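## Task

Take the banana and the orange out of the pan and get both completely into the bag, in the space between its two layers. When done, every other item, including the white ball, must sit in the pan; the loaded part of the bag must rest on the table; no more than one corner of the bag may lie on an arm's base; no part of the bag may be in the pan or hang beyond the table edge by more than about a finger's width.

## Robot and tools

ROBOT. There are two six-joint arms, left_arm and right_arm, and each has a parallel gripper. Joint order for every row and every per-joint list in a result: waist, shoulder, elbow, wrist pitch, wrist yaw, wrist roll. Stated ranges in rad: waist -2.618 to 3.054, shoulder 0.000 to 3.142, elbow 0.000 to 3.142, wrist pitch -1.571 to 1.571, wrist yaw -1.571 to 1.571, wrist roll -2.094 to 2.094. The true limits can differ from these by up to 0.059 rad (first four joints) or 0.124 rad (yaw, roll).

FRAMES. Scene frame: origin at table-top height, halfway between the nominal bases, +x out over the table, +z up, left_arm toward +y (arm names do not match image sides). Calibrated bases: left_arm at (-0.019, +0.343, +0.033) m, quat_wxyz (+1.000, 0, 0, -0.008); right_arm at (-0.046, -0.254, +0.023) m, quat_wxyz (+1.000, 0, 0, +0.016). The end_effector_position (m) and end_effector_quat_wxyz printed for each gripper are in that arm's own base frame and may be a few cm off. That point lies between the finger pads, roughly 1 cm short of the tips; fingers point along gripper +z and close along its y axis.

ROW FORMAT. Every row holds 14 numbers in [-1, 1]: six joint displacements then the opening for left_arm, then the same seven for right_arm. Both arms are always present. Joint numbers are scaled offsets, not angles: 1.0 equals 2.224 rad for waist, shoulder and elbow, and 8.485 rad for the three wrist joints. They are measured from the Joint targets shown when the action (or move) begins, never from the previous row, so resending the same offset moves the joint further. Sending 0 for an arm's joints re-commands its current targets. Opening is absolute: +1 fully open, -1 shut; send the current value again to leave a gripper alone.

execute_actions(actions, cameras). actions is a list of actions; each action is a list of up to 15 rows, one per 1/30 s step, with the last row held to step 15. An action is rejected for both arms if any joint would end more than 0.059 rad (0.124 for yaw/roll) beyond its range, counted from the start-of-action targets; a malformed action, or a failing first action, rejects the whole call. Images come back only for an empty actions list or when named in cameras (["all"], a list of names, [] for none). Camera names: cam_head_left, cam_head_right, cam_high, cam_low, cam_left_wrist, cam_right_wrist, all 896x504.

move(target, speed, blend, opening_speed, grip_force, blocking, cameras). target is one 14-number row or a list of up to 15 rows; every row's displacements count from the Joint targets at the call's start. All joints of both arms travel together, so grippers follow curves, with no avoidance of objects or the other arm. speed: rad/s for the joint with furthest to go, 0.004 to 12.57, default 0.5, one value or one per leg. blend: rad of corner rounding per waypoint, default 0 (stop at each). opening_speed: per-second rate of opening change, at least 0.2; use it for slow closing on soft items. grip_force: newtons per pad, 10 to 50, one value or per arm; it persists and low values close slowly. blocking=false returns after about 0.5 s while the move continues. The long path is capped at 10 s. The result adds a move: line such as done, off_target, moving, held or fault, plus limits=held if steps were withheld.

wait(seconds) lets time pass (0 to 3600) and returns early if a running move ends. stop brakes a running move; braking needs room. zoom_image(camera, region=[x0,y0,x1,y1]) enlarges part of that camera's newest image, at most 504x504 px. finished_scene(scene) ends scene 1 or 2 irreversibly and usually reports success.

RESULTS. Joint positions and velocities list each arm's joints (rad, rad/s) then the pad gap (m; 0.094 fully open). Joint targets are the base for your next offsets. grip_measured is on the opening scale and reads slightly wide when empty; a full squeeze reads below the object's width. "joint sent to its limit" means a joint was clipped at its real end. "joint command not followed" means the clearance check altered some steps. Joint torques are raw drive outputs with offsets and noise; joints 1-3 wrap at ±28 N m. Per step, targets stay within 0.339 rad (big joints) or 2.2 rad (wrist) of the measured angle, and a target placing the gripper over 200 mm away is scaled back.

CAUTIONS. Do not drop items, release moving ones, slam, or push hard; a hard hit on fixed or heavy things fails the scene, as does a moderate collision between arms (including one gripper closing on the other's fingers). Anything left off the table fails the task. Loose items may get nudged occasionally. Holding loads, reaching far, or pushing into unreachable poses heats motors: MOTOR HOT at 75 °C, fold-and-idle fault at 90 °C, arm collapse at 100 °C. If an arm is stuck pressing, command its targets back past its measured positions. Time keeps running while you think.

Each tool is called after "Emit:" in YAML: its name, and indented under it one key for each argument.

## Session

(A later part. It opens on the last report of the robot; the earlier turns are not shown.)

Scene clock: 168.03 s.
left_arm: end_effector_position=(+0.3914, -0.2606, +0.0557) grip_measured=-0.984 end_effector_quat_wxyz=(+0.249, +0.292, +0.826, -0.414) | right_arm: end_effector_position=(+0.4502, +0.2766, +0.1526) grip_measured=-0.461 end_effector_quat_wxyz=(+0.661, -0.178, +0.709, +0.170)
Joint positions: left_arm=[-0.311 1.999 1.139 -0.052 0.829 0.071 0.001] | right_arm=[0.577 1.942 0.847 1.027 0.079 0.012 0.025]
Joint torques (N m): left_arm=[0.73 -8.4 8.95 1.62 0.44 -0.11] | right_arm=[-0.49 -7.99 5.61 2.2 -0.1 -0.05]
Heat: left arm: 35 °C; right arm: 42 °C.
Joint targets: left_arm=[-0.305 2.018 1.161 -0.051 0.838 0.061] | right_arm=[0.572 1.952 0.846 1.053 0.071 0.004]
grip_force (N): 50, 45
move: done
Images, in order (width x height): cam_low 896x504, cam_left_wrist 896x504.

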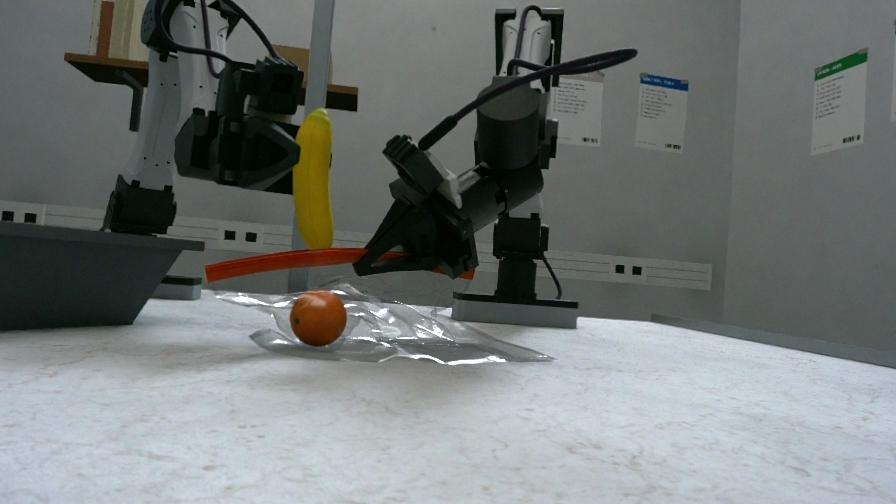

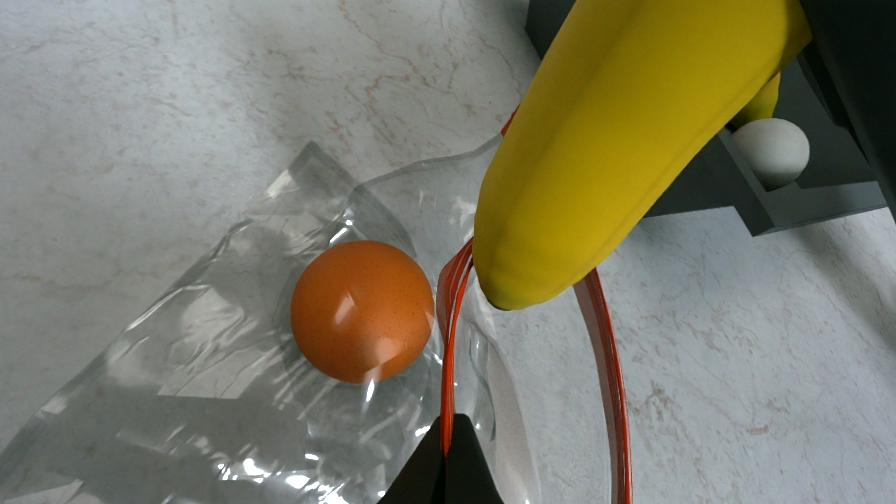

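Emit:
move:
  target: [0,0,0,0,0,0,-1,0,0.0827,-0.0108,0.0246,0,0,-0.9]
  speed: 0.25
  cameras: ["cam_left_wrist", "cam_low", "cam_high"]

Emit:
zoom_image:
  camera: "cam_low"
  region: [200, 140, 480, 380]

Scene clock: 169.70 s.
left_arm: end_effector_position=(+0.3914, -0.2606, +0.0557) grip_measured=-0.984 end_effector_quat_wxyz=(+0.249, +0.292, +0.826, -0.414) | right_arm: end_effector_position=(+0.4525, +0.2781, +0.1129) grip_measured=-0.461 end_effector_quat_wxyz=(+0.674, -0.174, +0.697, +0.175)
Joint positions: left_arm=[-0.311 1.999 1.139 -0.052 0.829 0.071 0.001] | right_arm=[0.577 2.118 0.831 1.256 0.079 0.012 0.025]
Joint torques (N m): left_arm=[0.7 -8.35 9.03 1.59 0.46 -0.11] | right_arm=[-0.49 -7.83 3.93 1.98 -0.1 -0.05]
Heat: left arm: 35 °C; right arm: 42 °C.
Joint targets: left_arm=[-0.305 2.018 1.161 -0.051 0.838 0.061] | right_arm=[0.572 2.136 0.822 1.261 0.071 0.004]
grip_force (N): 50, 45
move: done
Images, in order (width x height): cam_high 896x504, cam_low 896x504, cam_left_wrist 896x504.

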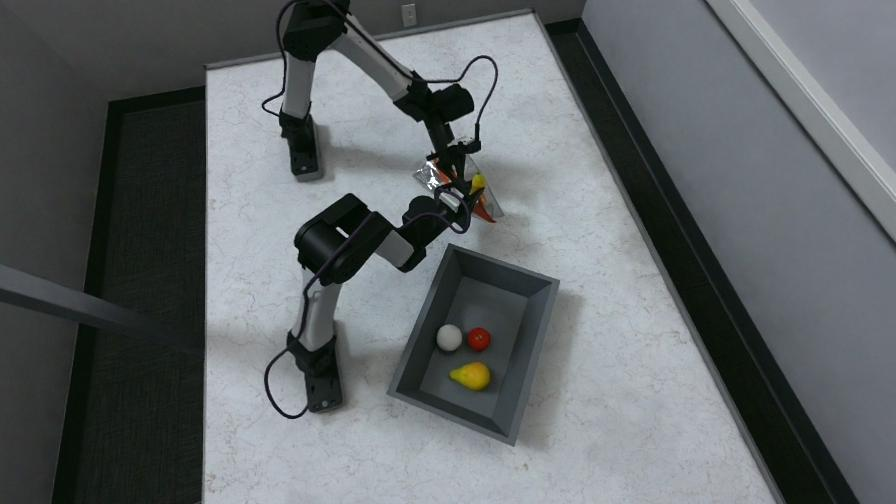

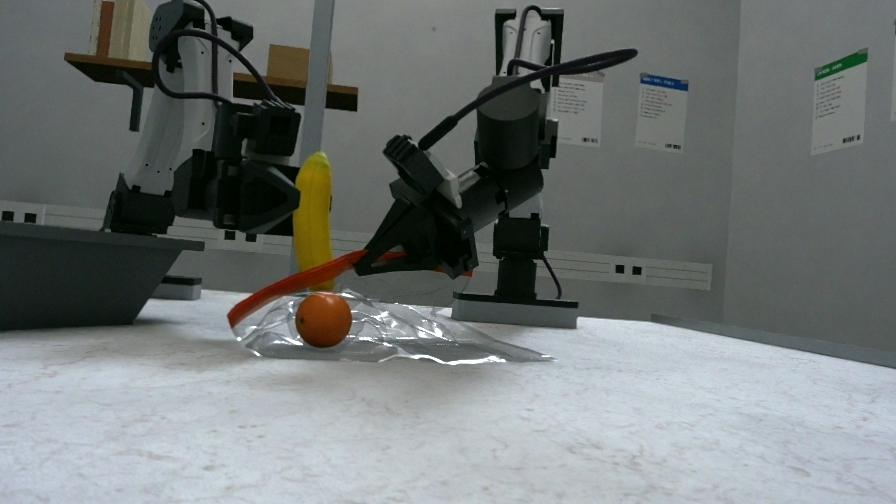

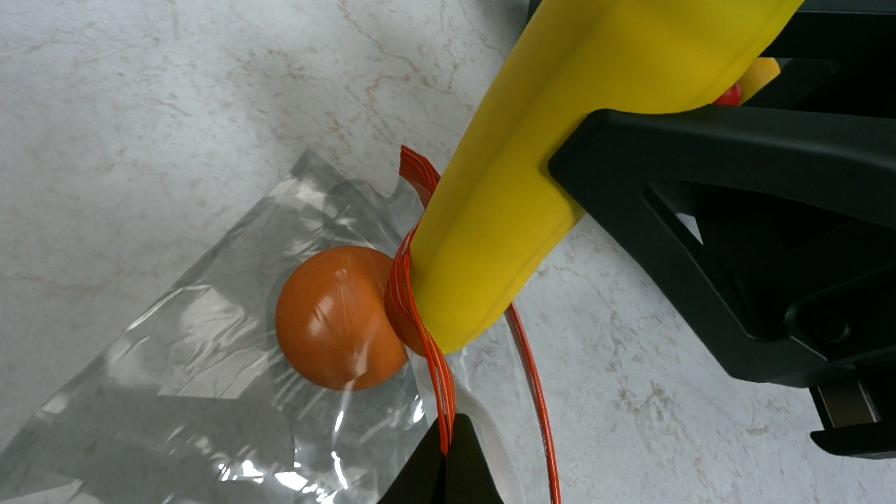

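Scaled by 1.800 from the camera's image (finer frame: 1280x720).

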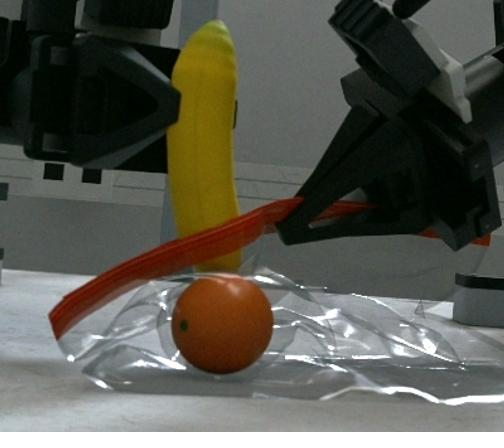

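Emit:
move:
  target:
    - [0,0,0,0,0,0,-1,0,0.0351,0.0013,0.0089,0,0,-0.9]
    - [0,-0.0497,0.0501,-0.0261,0,0,-1,0,0.0351,0.0013,0.0089,0,0,-0.9]
  speed: 0.25
  blend: [0.01, 0]
  cameras: ["cam_left_wrist", "cam_low", "cam_right_wrist", "cam_head_left"]

Emit:
zoom_image:
  camera: "cam_low"
  region: [200, 140, 480, 380]

Scene clock: 172.33 s.
left_arm: end_effector_position=(+0.3944, -0.2616, +0.0998) grip_measured=-0.984 end_effector_quat_wxyz=(+0.238, +0.288, +0.830, -0.414) | right_arm: end_effector_position=(+0.4506, +0.2787, +0.0875) grip_measured=-0.461 end_effector_quat_wxyz=(+0.669, -0.178, +0.700, +0.176)
Joint positions: left_arm=[-0.311 1.931 1.255 -0.26 0.829 0.071 0.001] | right_arm=[0.577 2.202 0.827 1.332 0.07 0.012 0.025]
Joint torques (N m): left_arm=[0.73 -11.6 9.16 1.47 0.46 -0.11] | right_arm=[-0.46 -8.53 4.14 1.99 -0.02 -0.05]
Heat: left arm: 36 °C; right arm: 42 °C.
Joint targets: left_arm=[-0.305 1.908 1.273 -0.272 0.838 0.061] | right_arm=[0.572 2.214 0.824 1.337 0.071 0.004]
grip_force (N): 50, 45
move: done
Images, in order (width x height): cam_head_left 896x504, cam_low 896x504, cam_left_wrist 896x504, cam_right_wrist 896x504.

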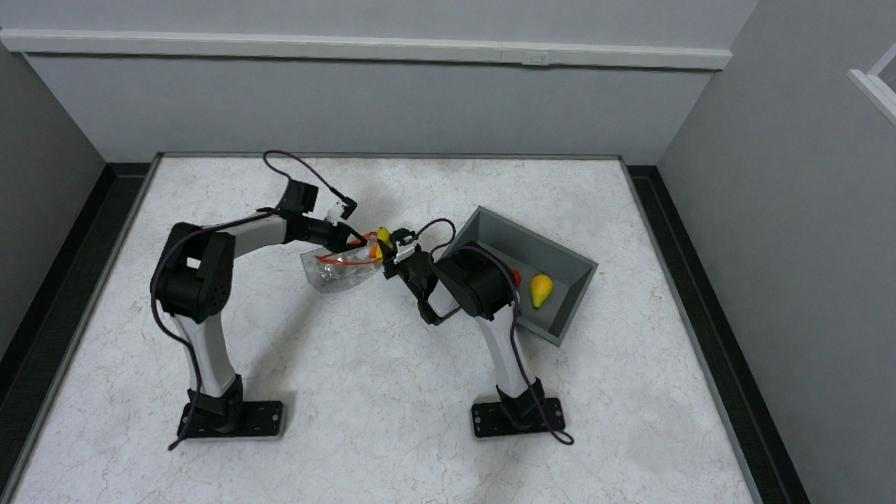

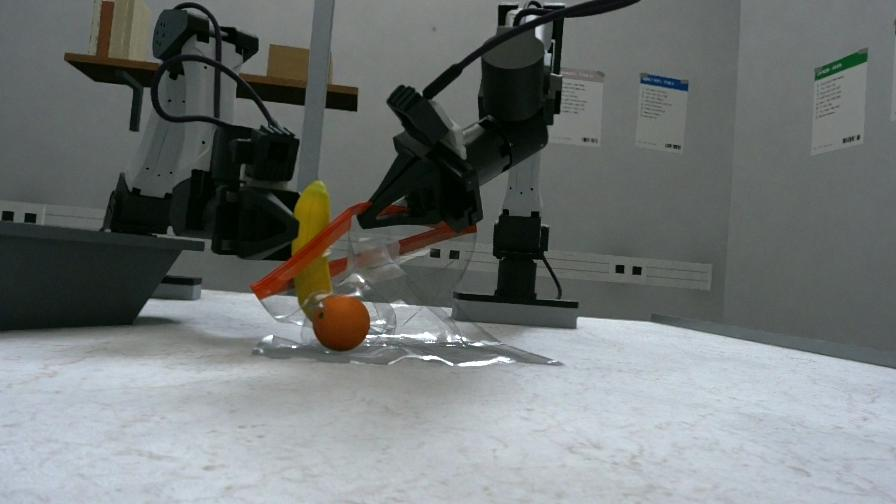

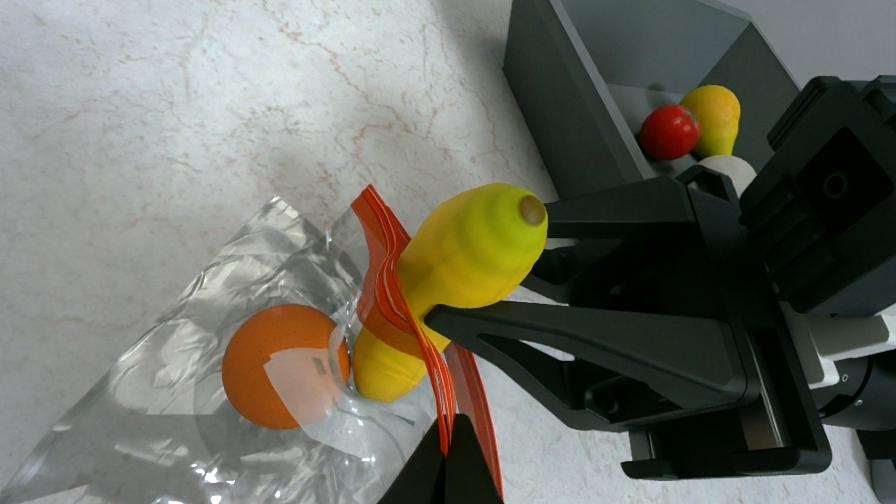

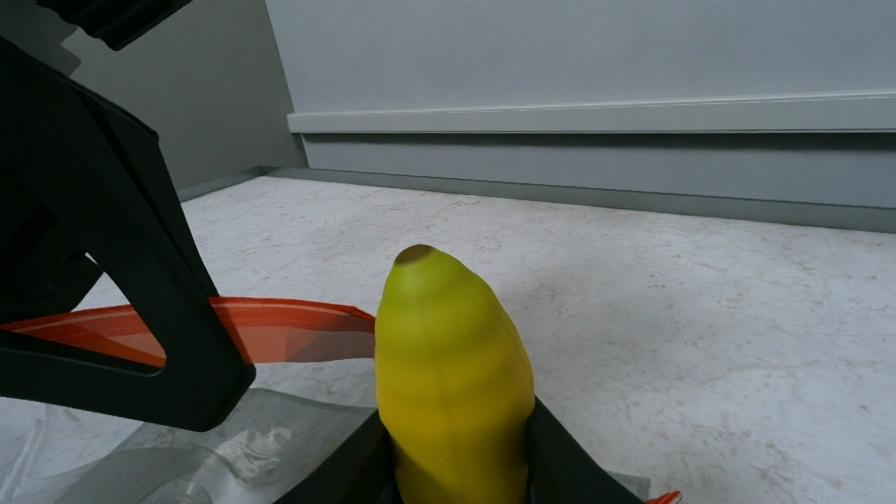

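Scaled by 1.800 from the camera's image (finer frame: 1280x720).

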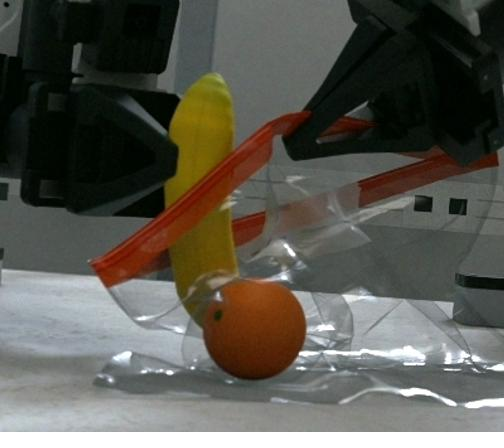

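Emit:
move:
  target: [0,-0.0342,0.1204,-0.0406,0,0,-1,0,0,0,0,0,0,-0.9]
  speed: 0.3
  cameras: ["cam_left_wrist", "cam_low", "cam_right_wrist"]

Emit:
zoom_image:
  camera: "cam_low"
  region: [200, 100, 480, 380]

Scene clock: 174.63 s.
left_arm: end_effector_position=(+0.3964, -0.2622, +0.1820) grip_measured=-0.984 end_effector_quat_wxyz=(+0.228, +0.285, +0.834, -0.414) | right_arm: end_effector_position=(+0.4506, +0.2787, +0.0877) grip_measured=-0.461 end_effector_quat_wxyz=(+0.669, -0.178, +0.699, +0.176)
Joint positions: left_arm=[-0.311 1.865 1.516 -0.608 0.829 0.071 0.001] | right_arm=[0.577 2.202 0.827 1.333 0.07 0.011 0.025]
Joint torques (N m): left_arm=[0.68 -12.27 10.41 1.44 0.45 -0.11] | right_arm=[-0.47 -8.53 4.1 1.98 -0.01 -0.04]
Heat: left arm: 37 °C; right arm: 42 °C.
Joint targets: left_arm=[-0.305 1.831 1.541 -0.617 0.838 0.061] | right_arm=[0.572 2.214 0.824 1.337 0.071 0.004]
grip_force (N): 50, 45
move: done
Images, in order (width x height): cam_low 896x504, cam_left_wrist 896x504, cam_right_wrist 896x504.

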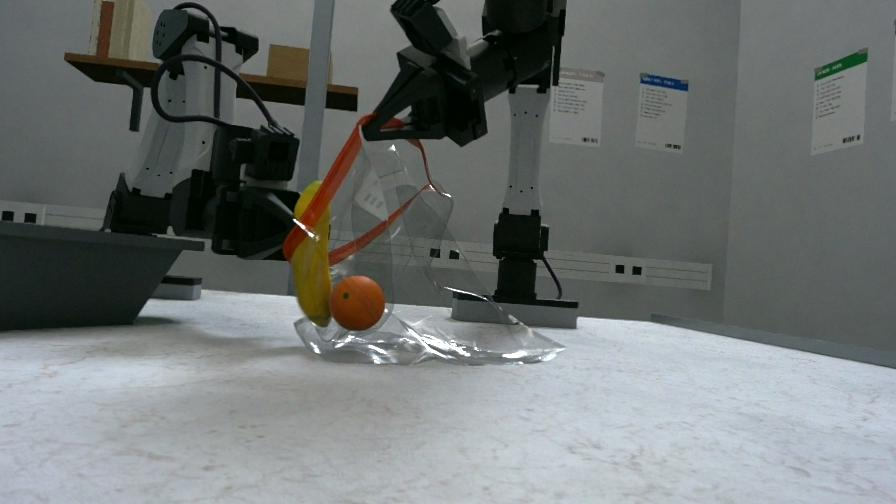

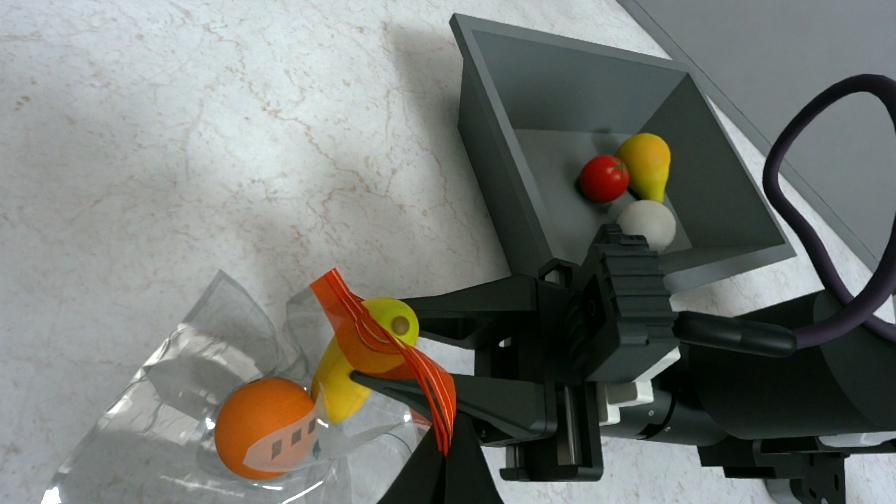

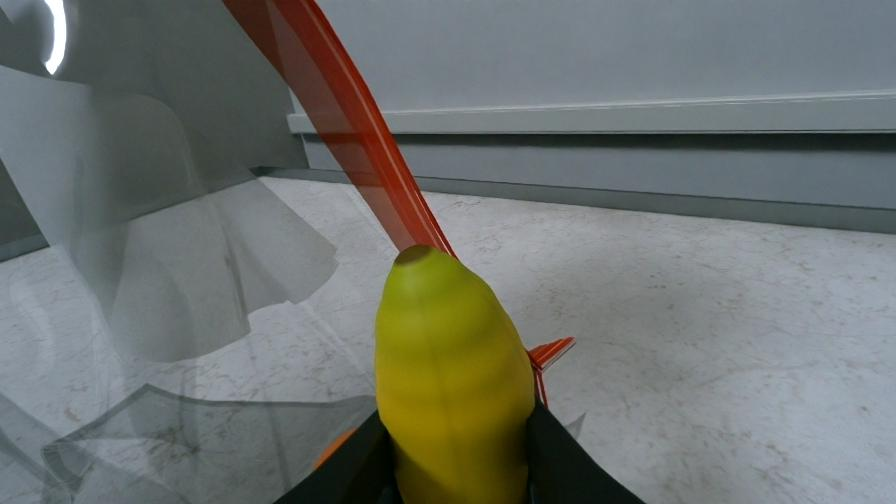

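Scaled by 1.800 from the camera's image (finer frame: 1280x720).

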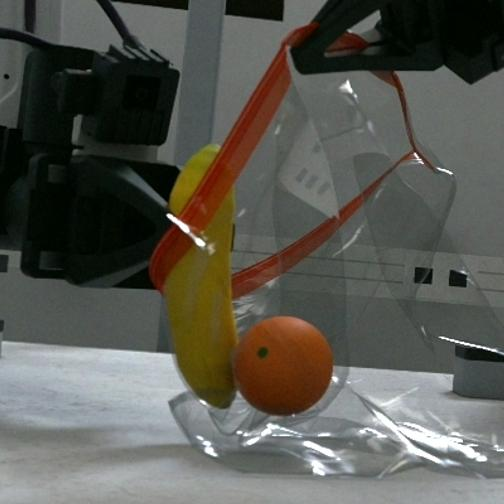

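Emit:
move:
  target: [0,0,0,0,0,0,-1,0.018,0.0083,0.0409,-0.0085,0,0,-0.9]
  speed: 0.2
  cameras: ["cam_left_wrist", "cam_low", "cam_head_left"]

Emit:
zoom_image:
  camera: "cam_low"
  region: [200, 100, 480, 380]

Scene clock: 176.30 s.
left_arm: end_effector_position=(+0.3963, -0.2622, +0.1819) grip_measured=-0.984 end_effector_quat_wxyz=(+0.228, +0.285, +0.834, -0.414) | right_arm: end_effector_position=(+0.4543, +0.3010, +0.0877) grip_measured=-0.461 end_effector_quat_wxyz=(+0.661, -0.190, +0.702, +0.185)
Joint positions: left_arm=[-0.311 1.865 1.516 -0.609 0.829 0.071 0.001] | right_arm=[0.607 2.217 0.896 1.264 0.07 0.011 0.025]
Joint torques (N m): left_arm=[0.68 -12.27 10.43 1.44 0.45 -0.11] | right_arm=[0.5 -8.58 6.49 1.99 -0.02 -0.04]
Heat: left arm: 37 °C; right arm: 41 °C.
Joint targets: left_arm=[-0.305 1.831 1.541 -0.617 0.838 0.061] | right_arm=[0.612 2.232 0.915 1.265 0.071 0.004]
grip_force (N): 50, 45
move: done
Images, in order (width x height): cam_head_left 896x504, cam_low 896x504, cam_left_wrist 896x504.

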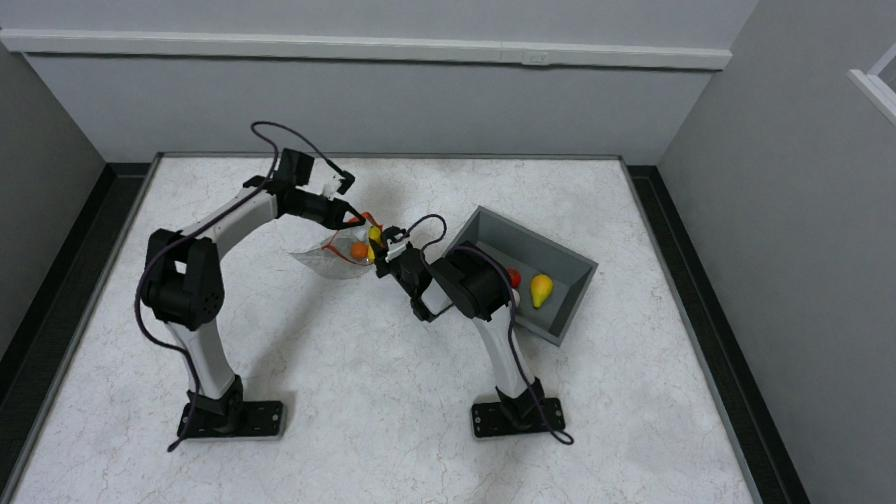

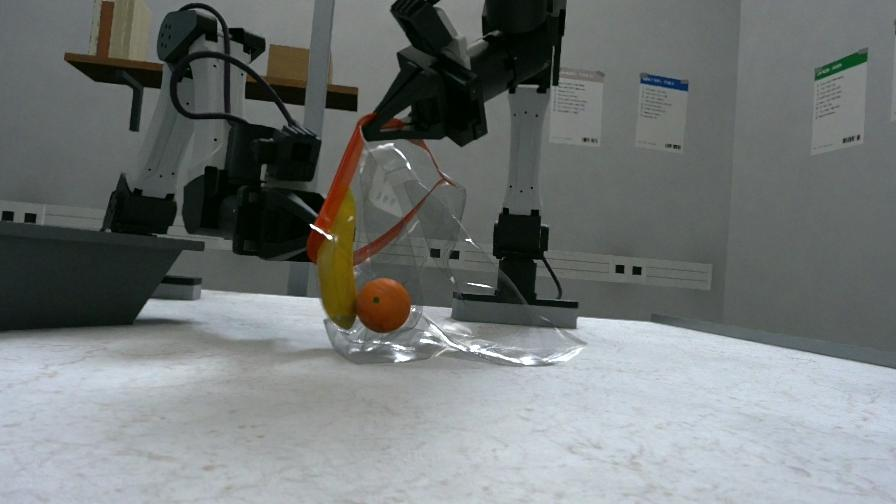

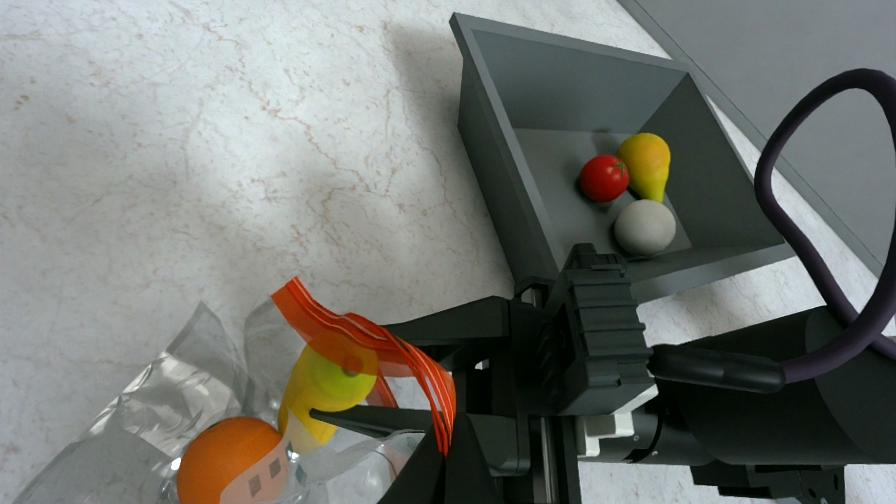

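Scaled by 1.800 from the camera's image (finer frame: 1280x720).

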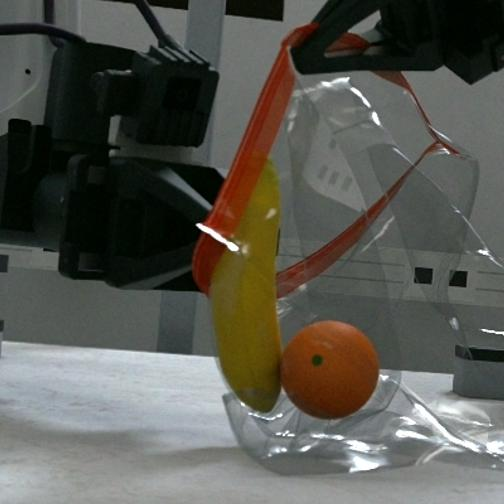

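Emit:
move:
  target:
    - [0,0,0,0,0,0,-1,0,0,0,0,0,0,0.05]
    - [0,0,0,0,0,0,-1,0.0076,-0.1317,-0.214,0.0216,0,0,0.05]
  speed: 0.3
  opening_speed: 0.8
  cameras: ["cam_left_wrist", "cam_low", "cam_right_wrist", "cam_head_left"]

Emit:
zoom_image:
  camera: "cam_low"
  region: [200, 100, 480, 380]

Scene clock: 180.37 s.
left_arm: end_effector_position=(+0.3963, -0.2622, +0.1819) grip_measured=-0.984 end_effector_quat_wxyz=(+0.228, +0.285, +0.834, -0.414) | right_arm: end_effector_position=(+0.3644, +0.2458, +0.0874) grip_measured=+0.049 end_effector_quat_wxyz=(+0.643, -0.201, +0.716, +0.183)
Joint positions: left_arm=[-0.311 1.865 1.516 -0.609 0.829 0.071 0.001] | right_arm=[0.621 1.975 0.443 1.426 0.07 0.011 0.049]
Joint torques (N m): left_arm=[0.7 -12.25 10.47 1.46 0.47 -0.1] | right_arm=[0.76 -10.15 3.21 2.2 -0.02 -0.04]
Heat: left arm: 39 °C; right arm: 42 °C.
Joint targets: left_arm=[-0.305 1.831 1.541 -0.617 0.838 0.061] | right_arm=[0.629 1.939 0.439 1.448 0.071 0.004]
grip_force (N): 50, 45
move: off_target (right_arm); right_arm: the shoulder is farthest, 0.036 rad from its target
Images, in order (width x height): cam_head_left 896x504, cam_low 896x504, cam_left_wrist 896x504, cam_right_wrist 896x504.

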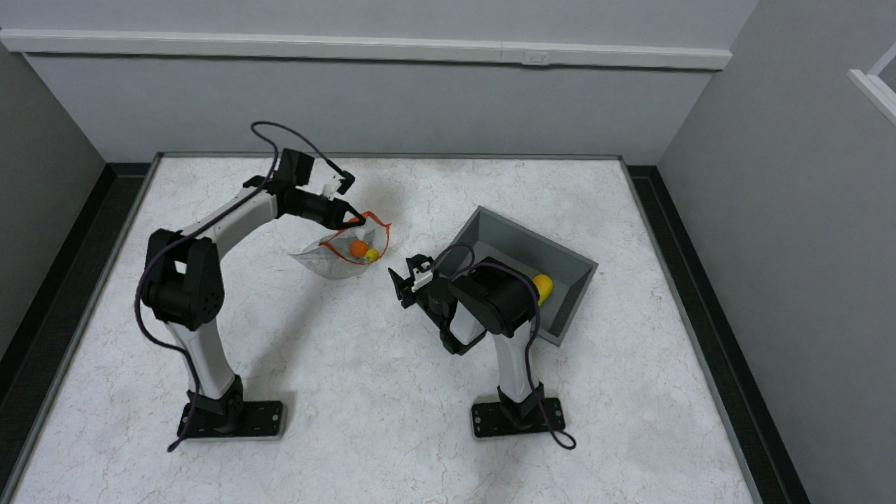

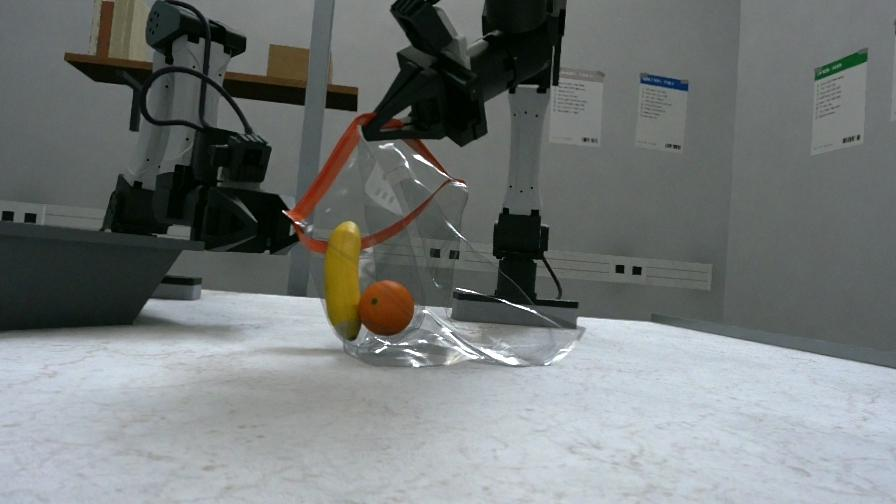

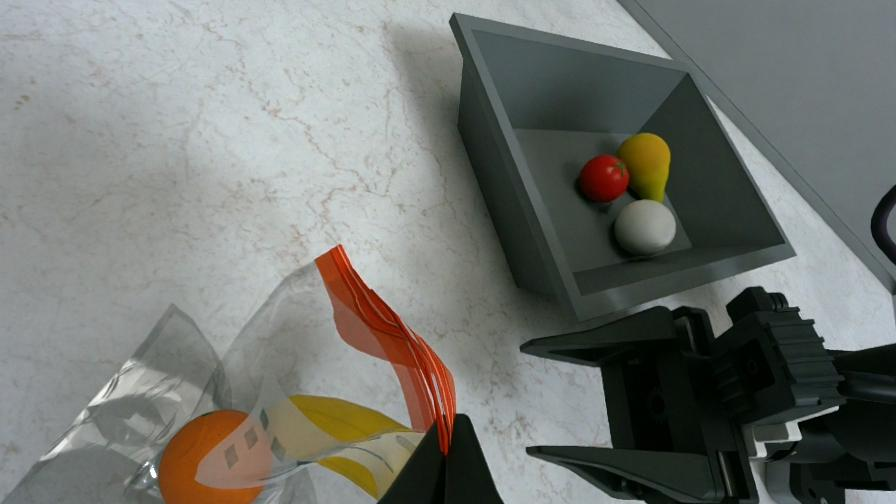

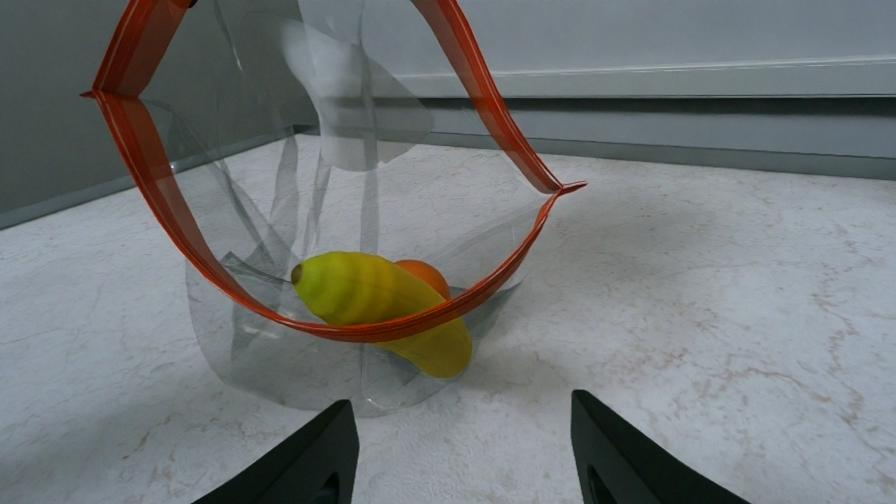

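Scaled by 1.800 from the camera's image (finer frame: 1280x720).

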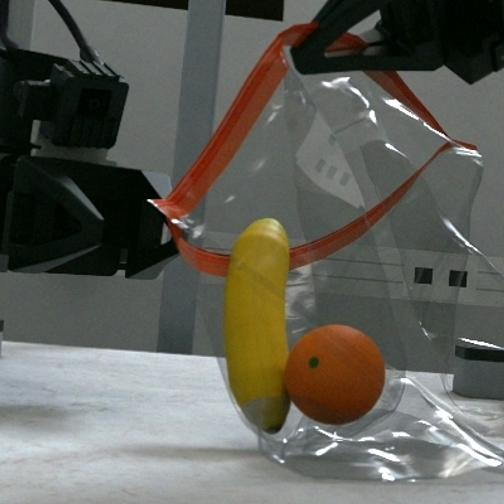

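Emit:
move:
  target: [0,0.0141,0.1506,-0.0358,0,0,-1,-0.1484,-0.4164,0.1736,-0.1892,0.0738,0.0263,0.05]
  speed: 0.7
  cameras: ["cam_left_wrist", "cam_low", "cam_high", "cam_head_left"]

Emit:
zoom_image:
  camera: "cam_high"
  region: [380, 90, 560, 230]

Scene clock: 184.20 s.
left_arm: end_effector_position=(+0.3966, -0.2623, +0.2700) grip_measured=-0.984 end_effector_quat_wxyz=(+0.243, +0.290, +0.828, -0.414) | right_arm: end_effector_position=(+0.3462, -0.0066, +0.2650) grip_measured=+0.049 end_effector_quat_wxyz=(+0.581, +0.155, +0.788, -0.133)
Joint positions: left_arm=[-0.311 1.865 1.852 -0.91 0.829 0.071 0.001] | right_arm=[0.305 1.023 0.799 -0.16 0.686 0.219 0.049]
Joint torques (N m): left_arm=[0.7 -9.74 10.26 1.49 0.46 -0.12] | right_arm=[-0.59 -3.58 9.99 1.76 0.18 0.12]
Heat: left arm: 40 °C; right arm: 41 °C.
Joint targets: left_arm=[-0.305 1.863 1.875 -0.921 0.838 0.061] | right_arm=[0.298 1.013 0.826 -0.157 0.697 0.227]
grip_force (N): 50, 45
move: done
Images, in order (width x height): cam_head_left 896x504, cam_high 896x504, cam_low 896x504, cam_left_wrist 896x504.

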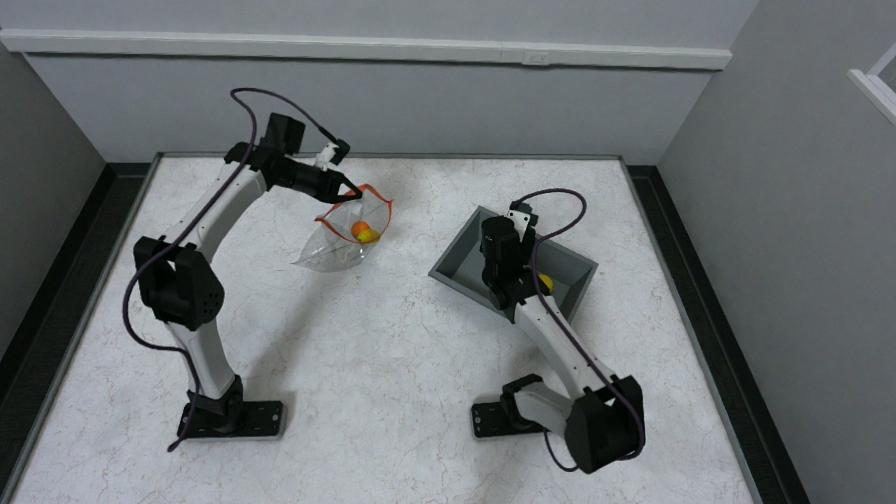

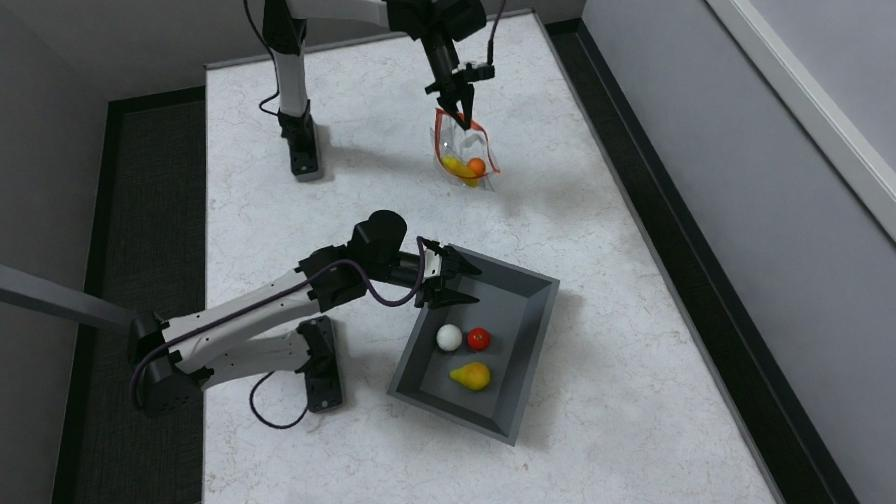

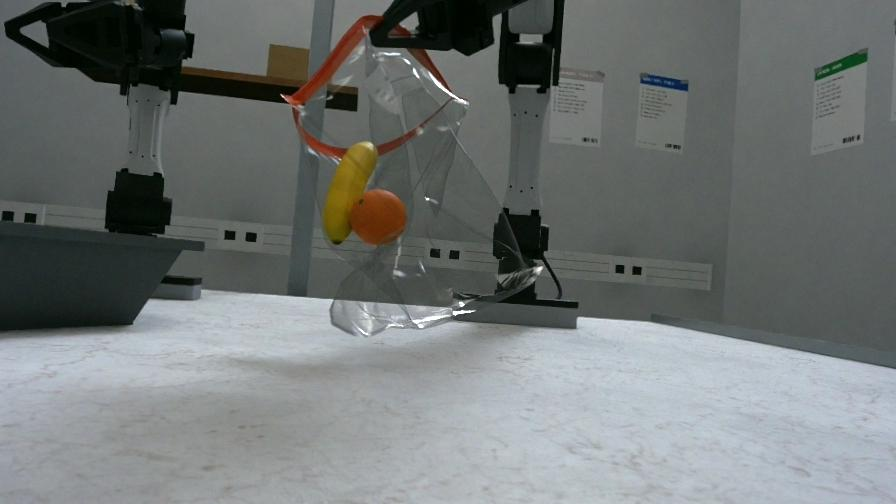

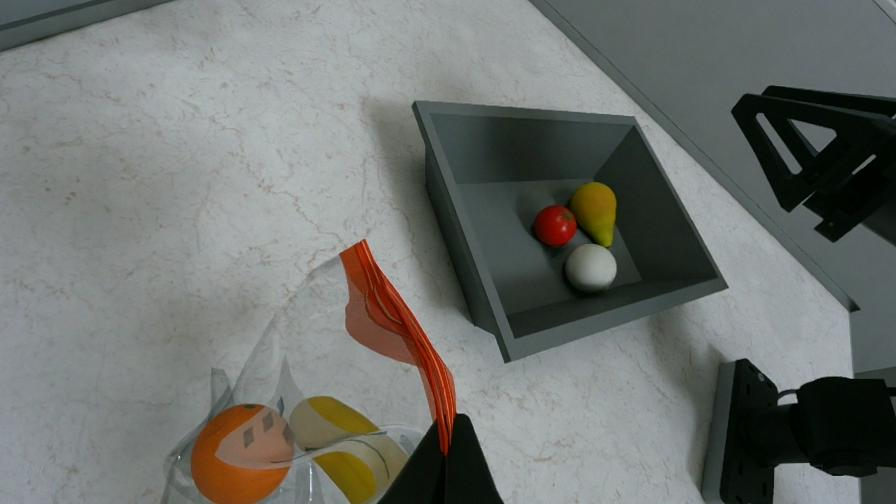

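Scaled by 2.800 from the camera's image (finer frame: 1280x720).

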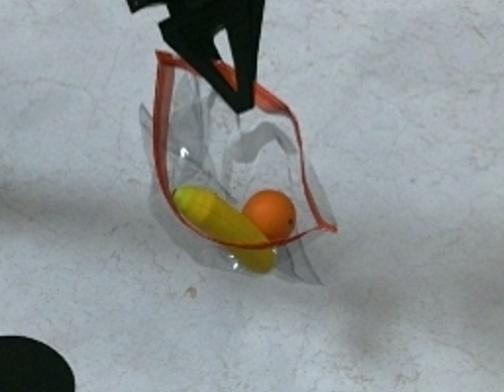

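Emit:
move:
  target: [-0.0382,-0.152,-0.311,0.0418,0,0,-1,0,0,0,0,0,0,0.05]
  speed: 0.35
  cameras: ["cam_left_wrist", "cam_low", "cam_high", "cam_head_left"]

Emit:
zoom_image:
  camera: "cam_high"
  region: [350, 90, 530, 230]

Scene clock: 187.73 s.
left_arm: end_effector_position=(+0.3036, -0.2607, +0.1933) grip_measured=-0.984 end_effector_quat_wxyz=(+0.222, +0.318, +0.819, -0.422) | right_arm: end_effector_position=(+0.3461, -0.0066, +0.2649) grip_measured=+0.049 end_effector_quat_wxyz=(+0.581, +0.155, +0.788, -0.133)
Joint positions: left_arm=[-0.383 1.552 1.193 -0.578 0.829 0.071 0.001] | right_arm=[0.305 1.023 0.799 -0.16 0.686 0.219 0.049]
Joint torques (N m): left_arm=[-0.29 -8.92 7.09 1.72 0.45 -0.11] | right_arm=[-0.59 -3.6 9.98 1.79 0.21 0.13]
Heat: left arm: 40 °C; right arm: 40 °C.
Joint targets: left_arm=[-0.390 1.525 1.184 -0.566 0.838 0.061] | right_arm=[0.298 1.013 0.826 -0.157 0.697 0.227]
grip_force (N): 50, 45
move: done
Images, in order (width x height): cam_head_left 896x504, cam_high 896x504, cam_low 896x504, cam_left_wrist 896x504.

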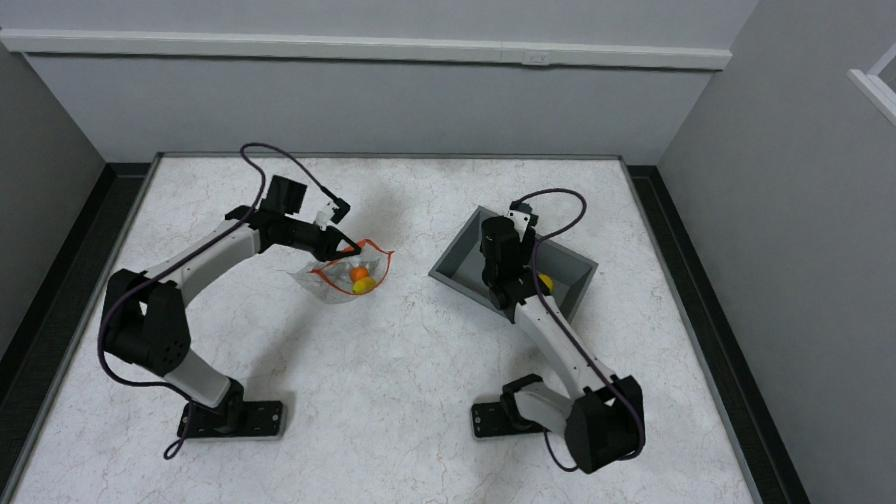

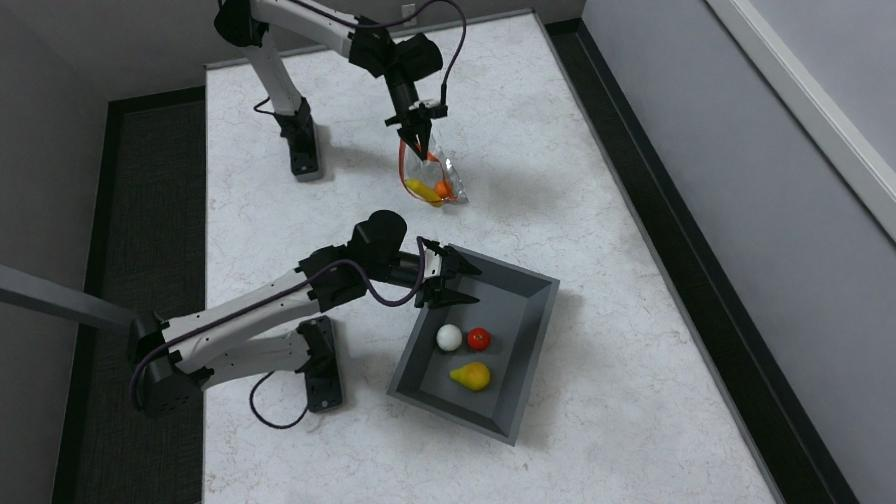

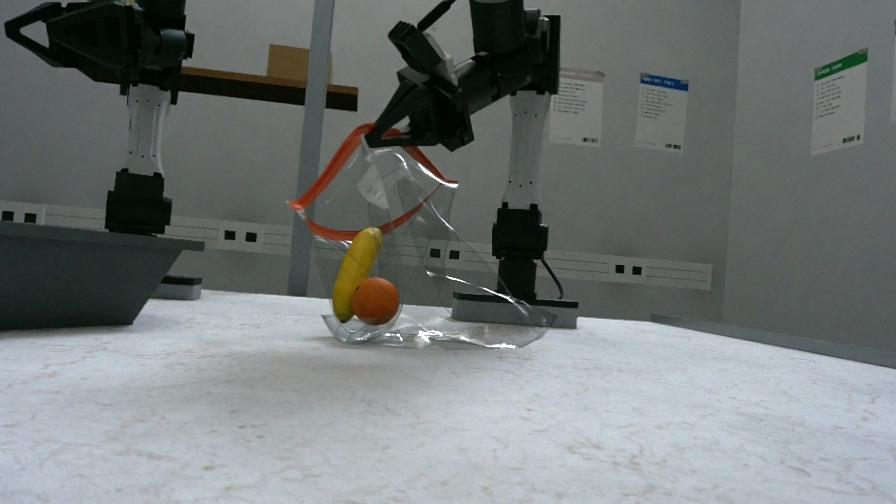

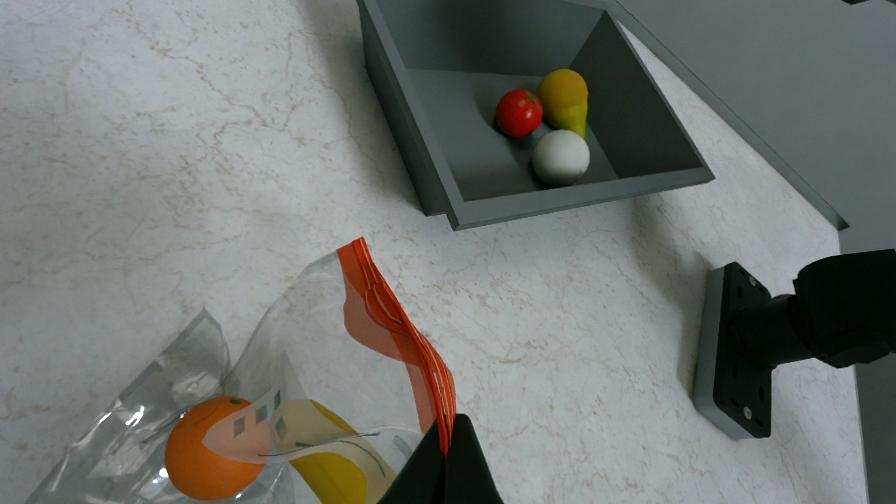

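Scaled by 2.800 from the camera's image (finer frame: 1280x720).

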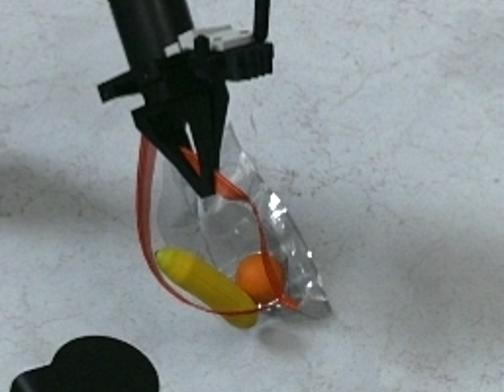

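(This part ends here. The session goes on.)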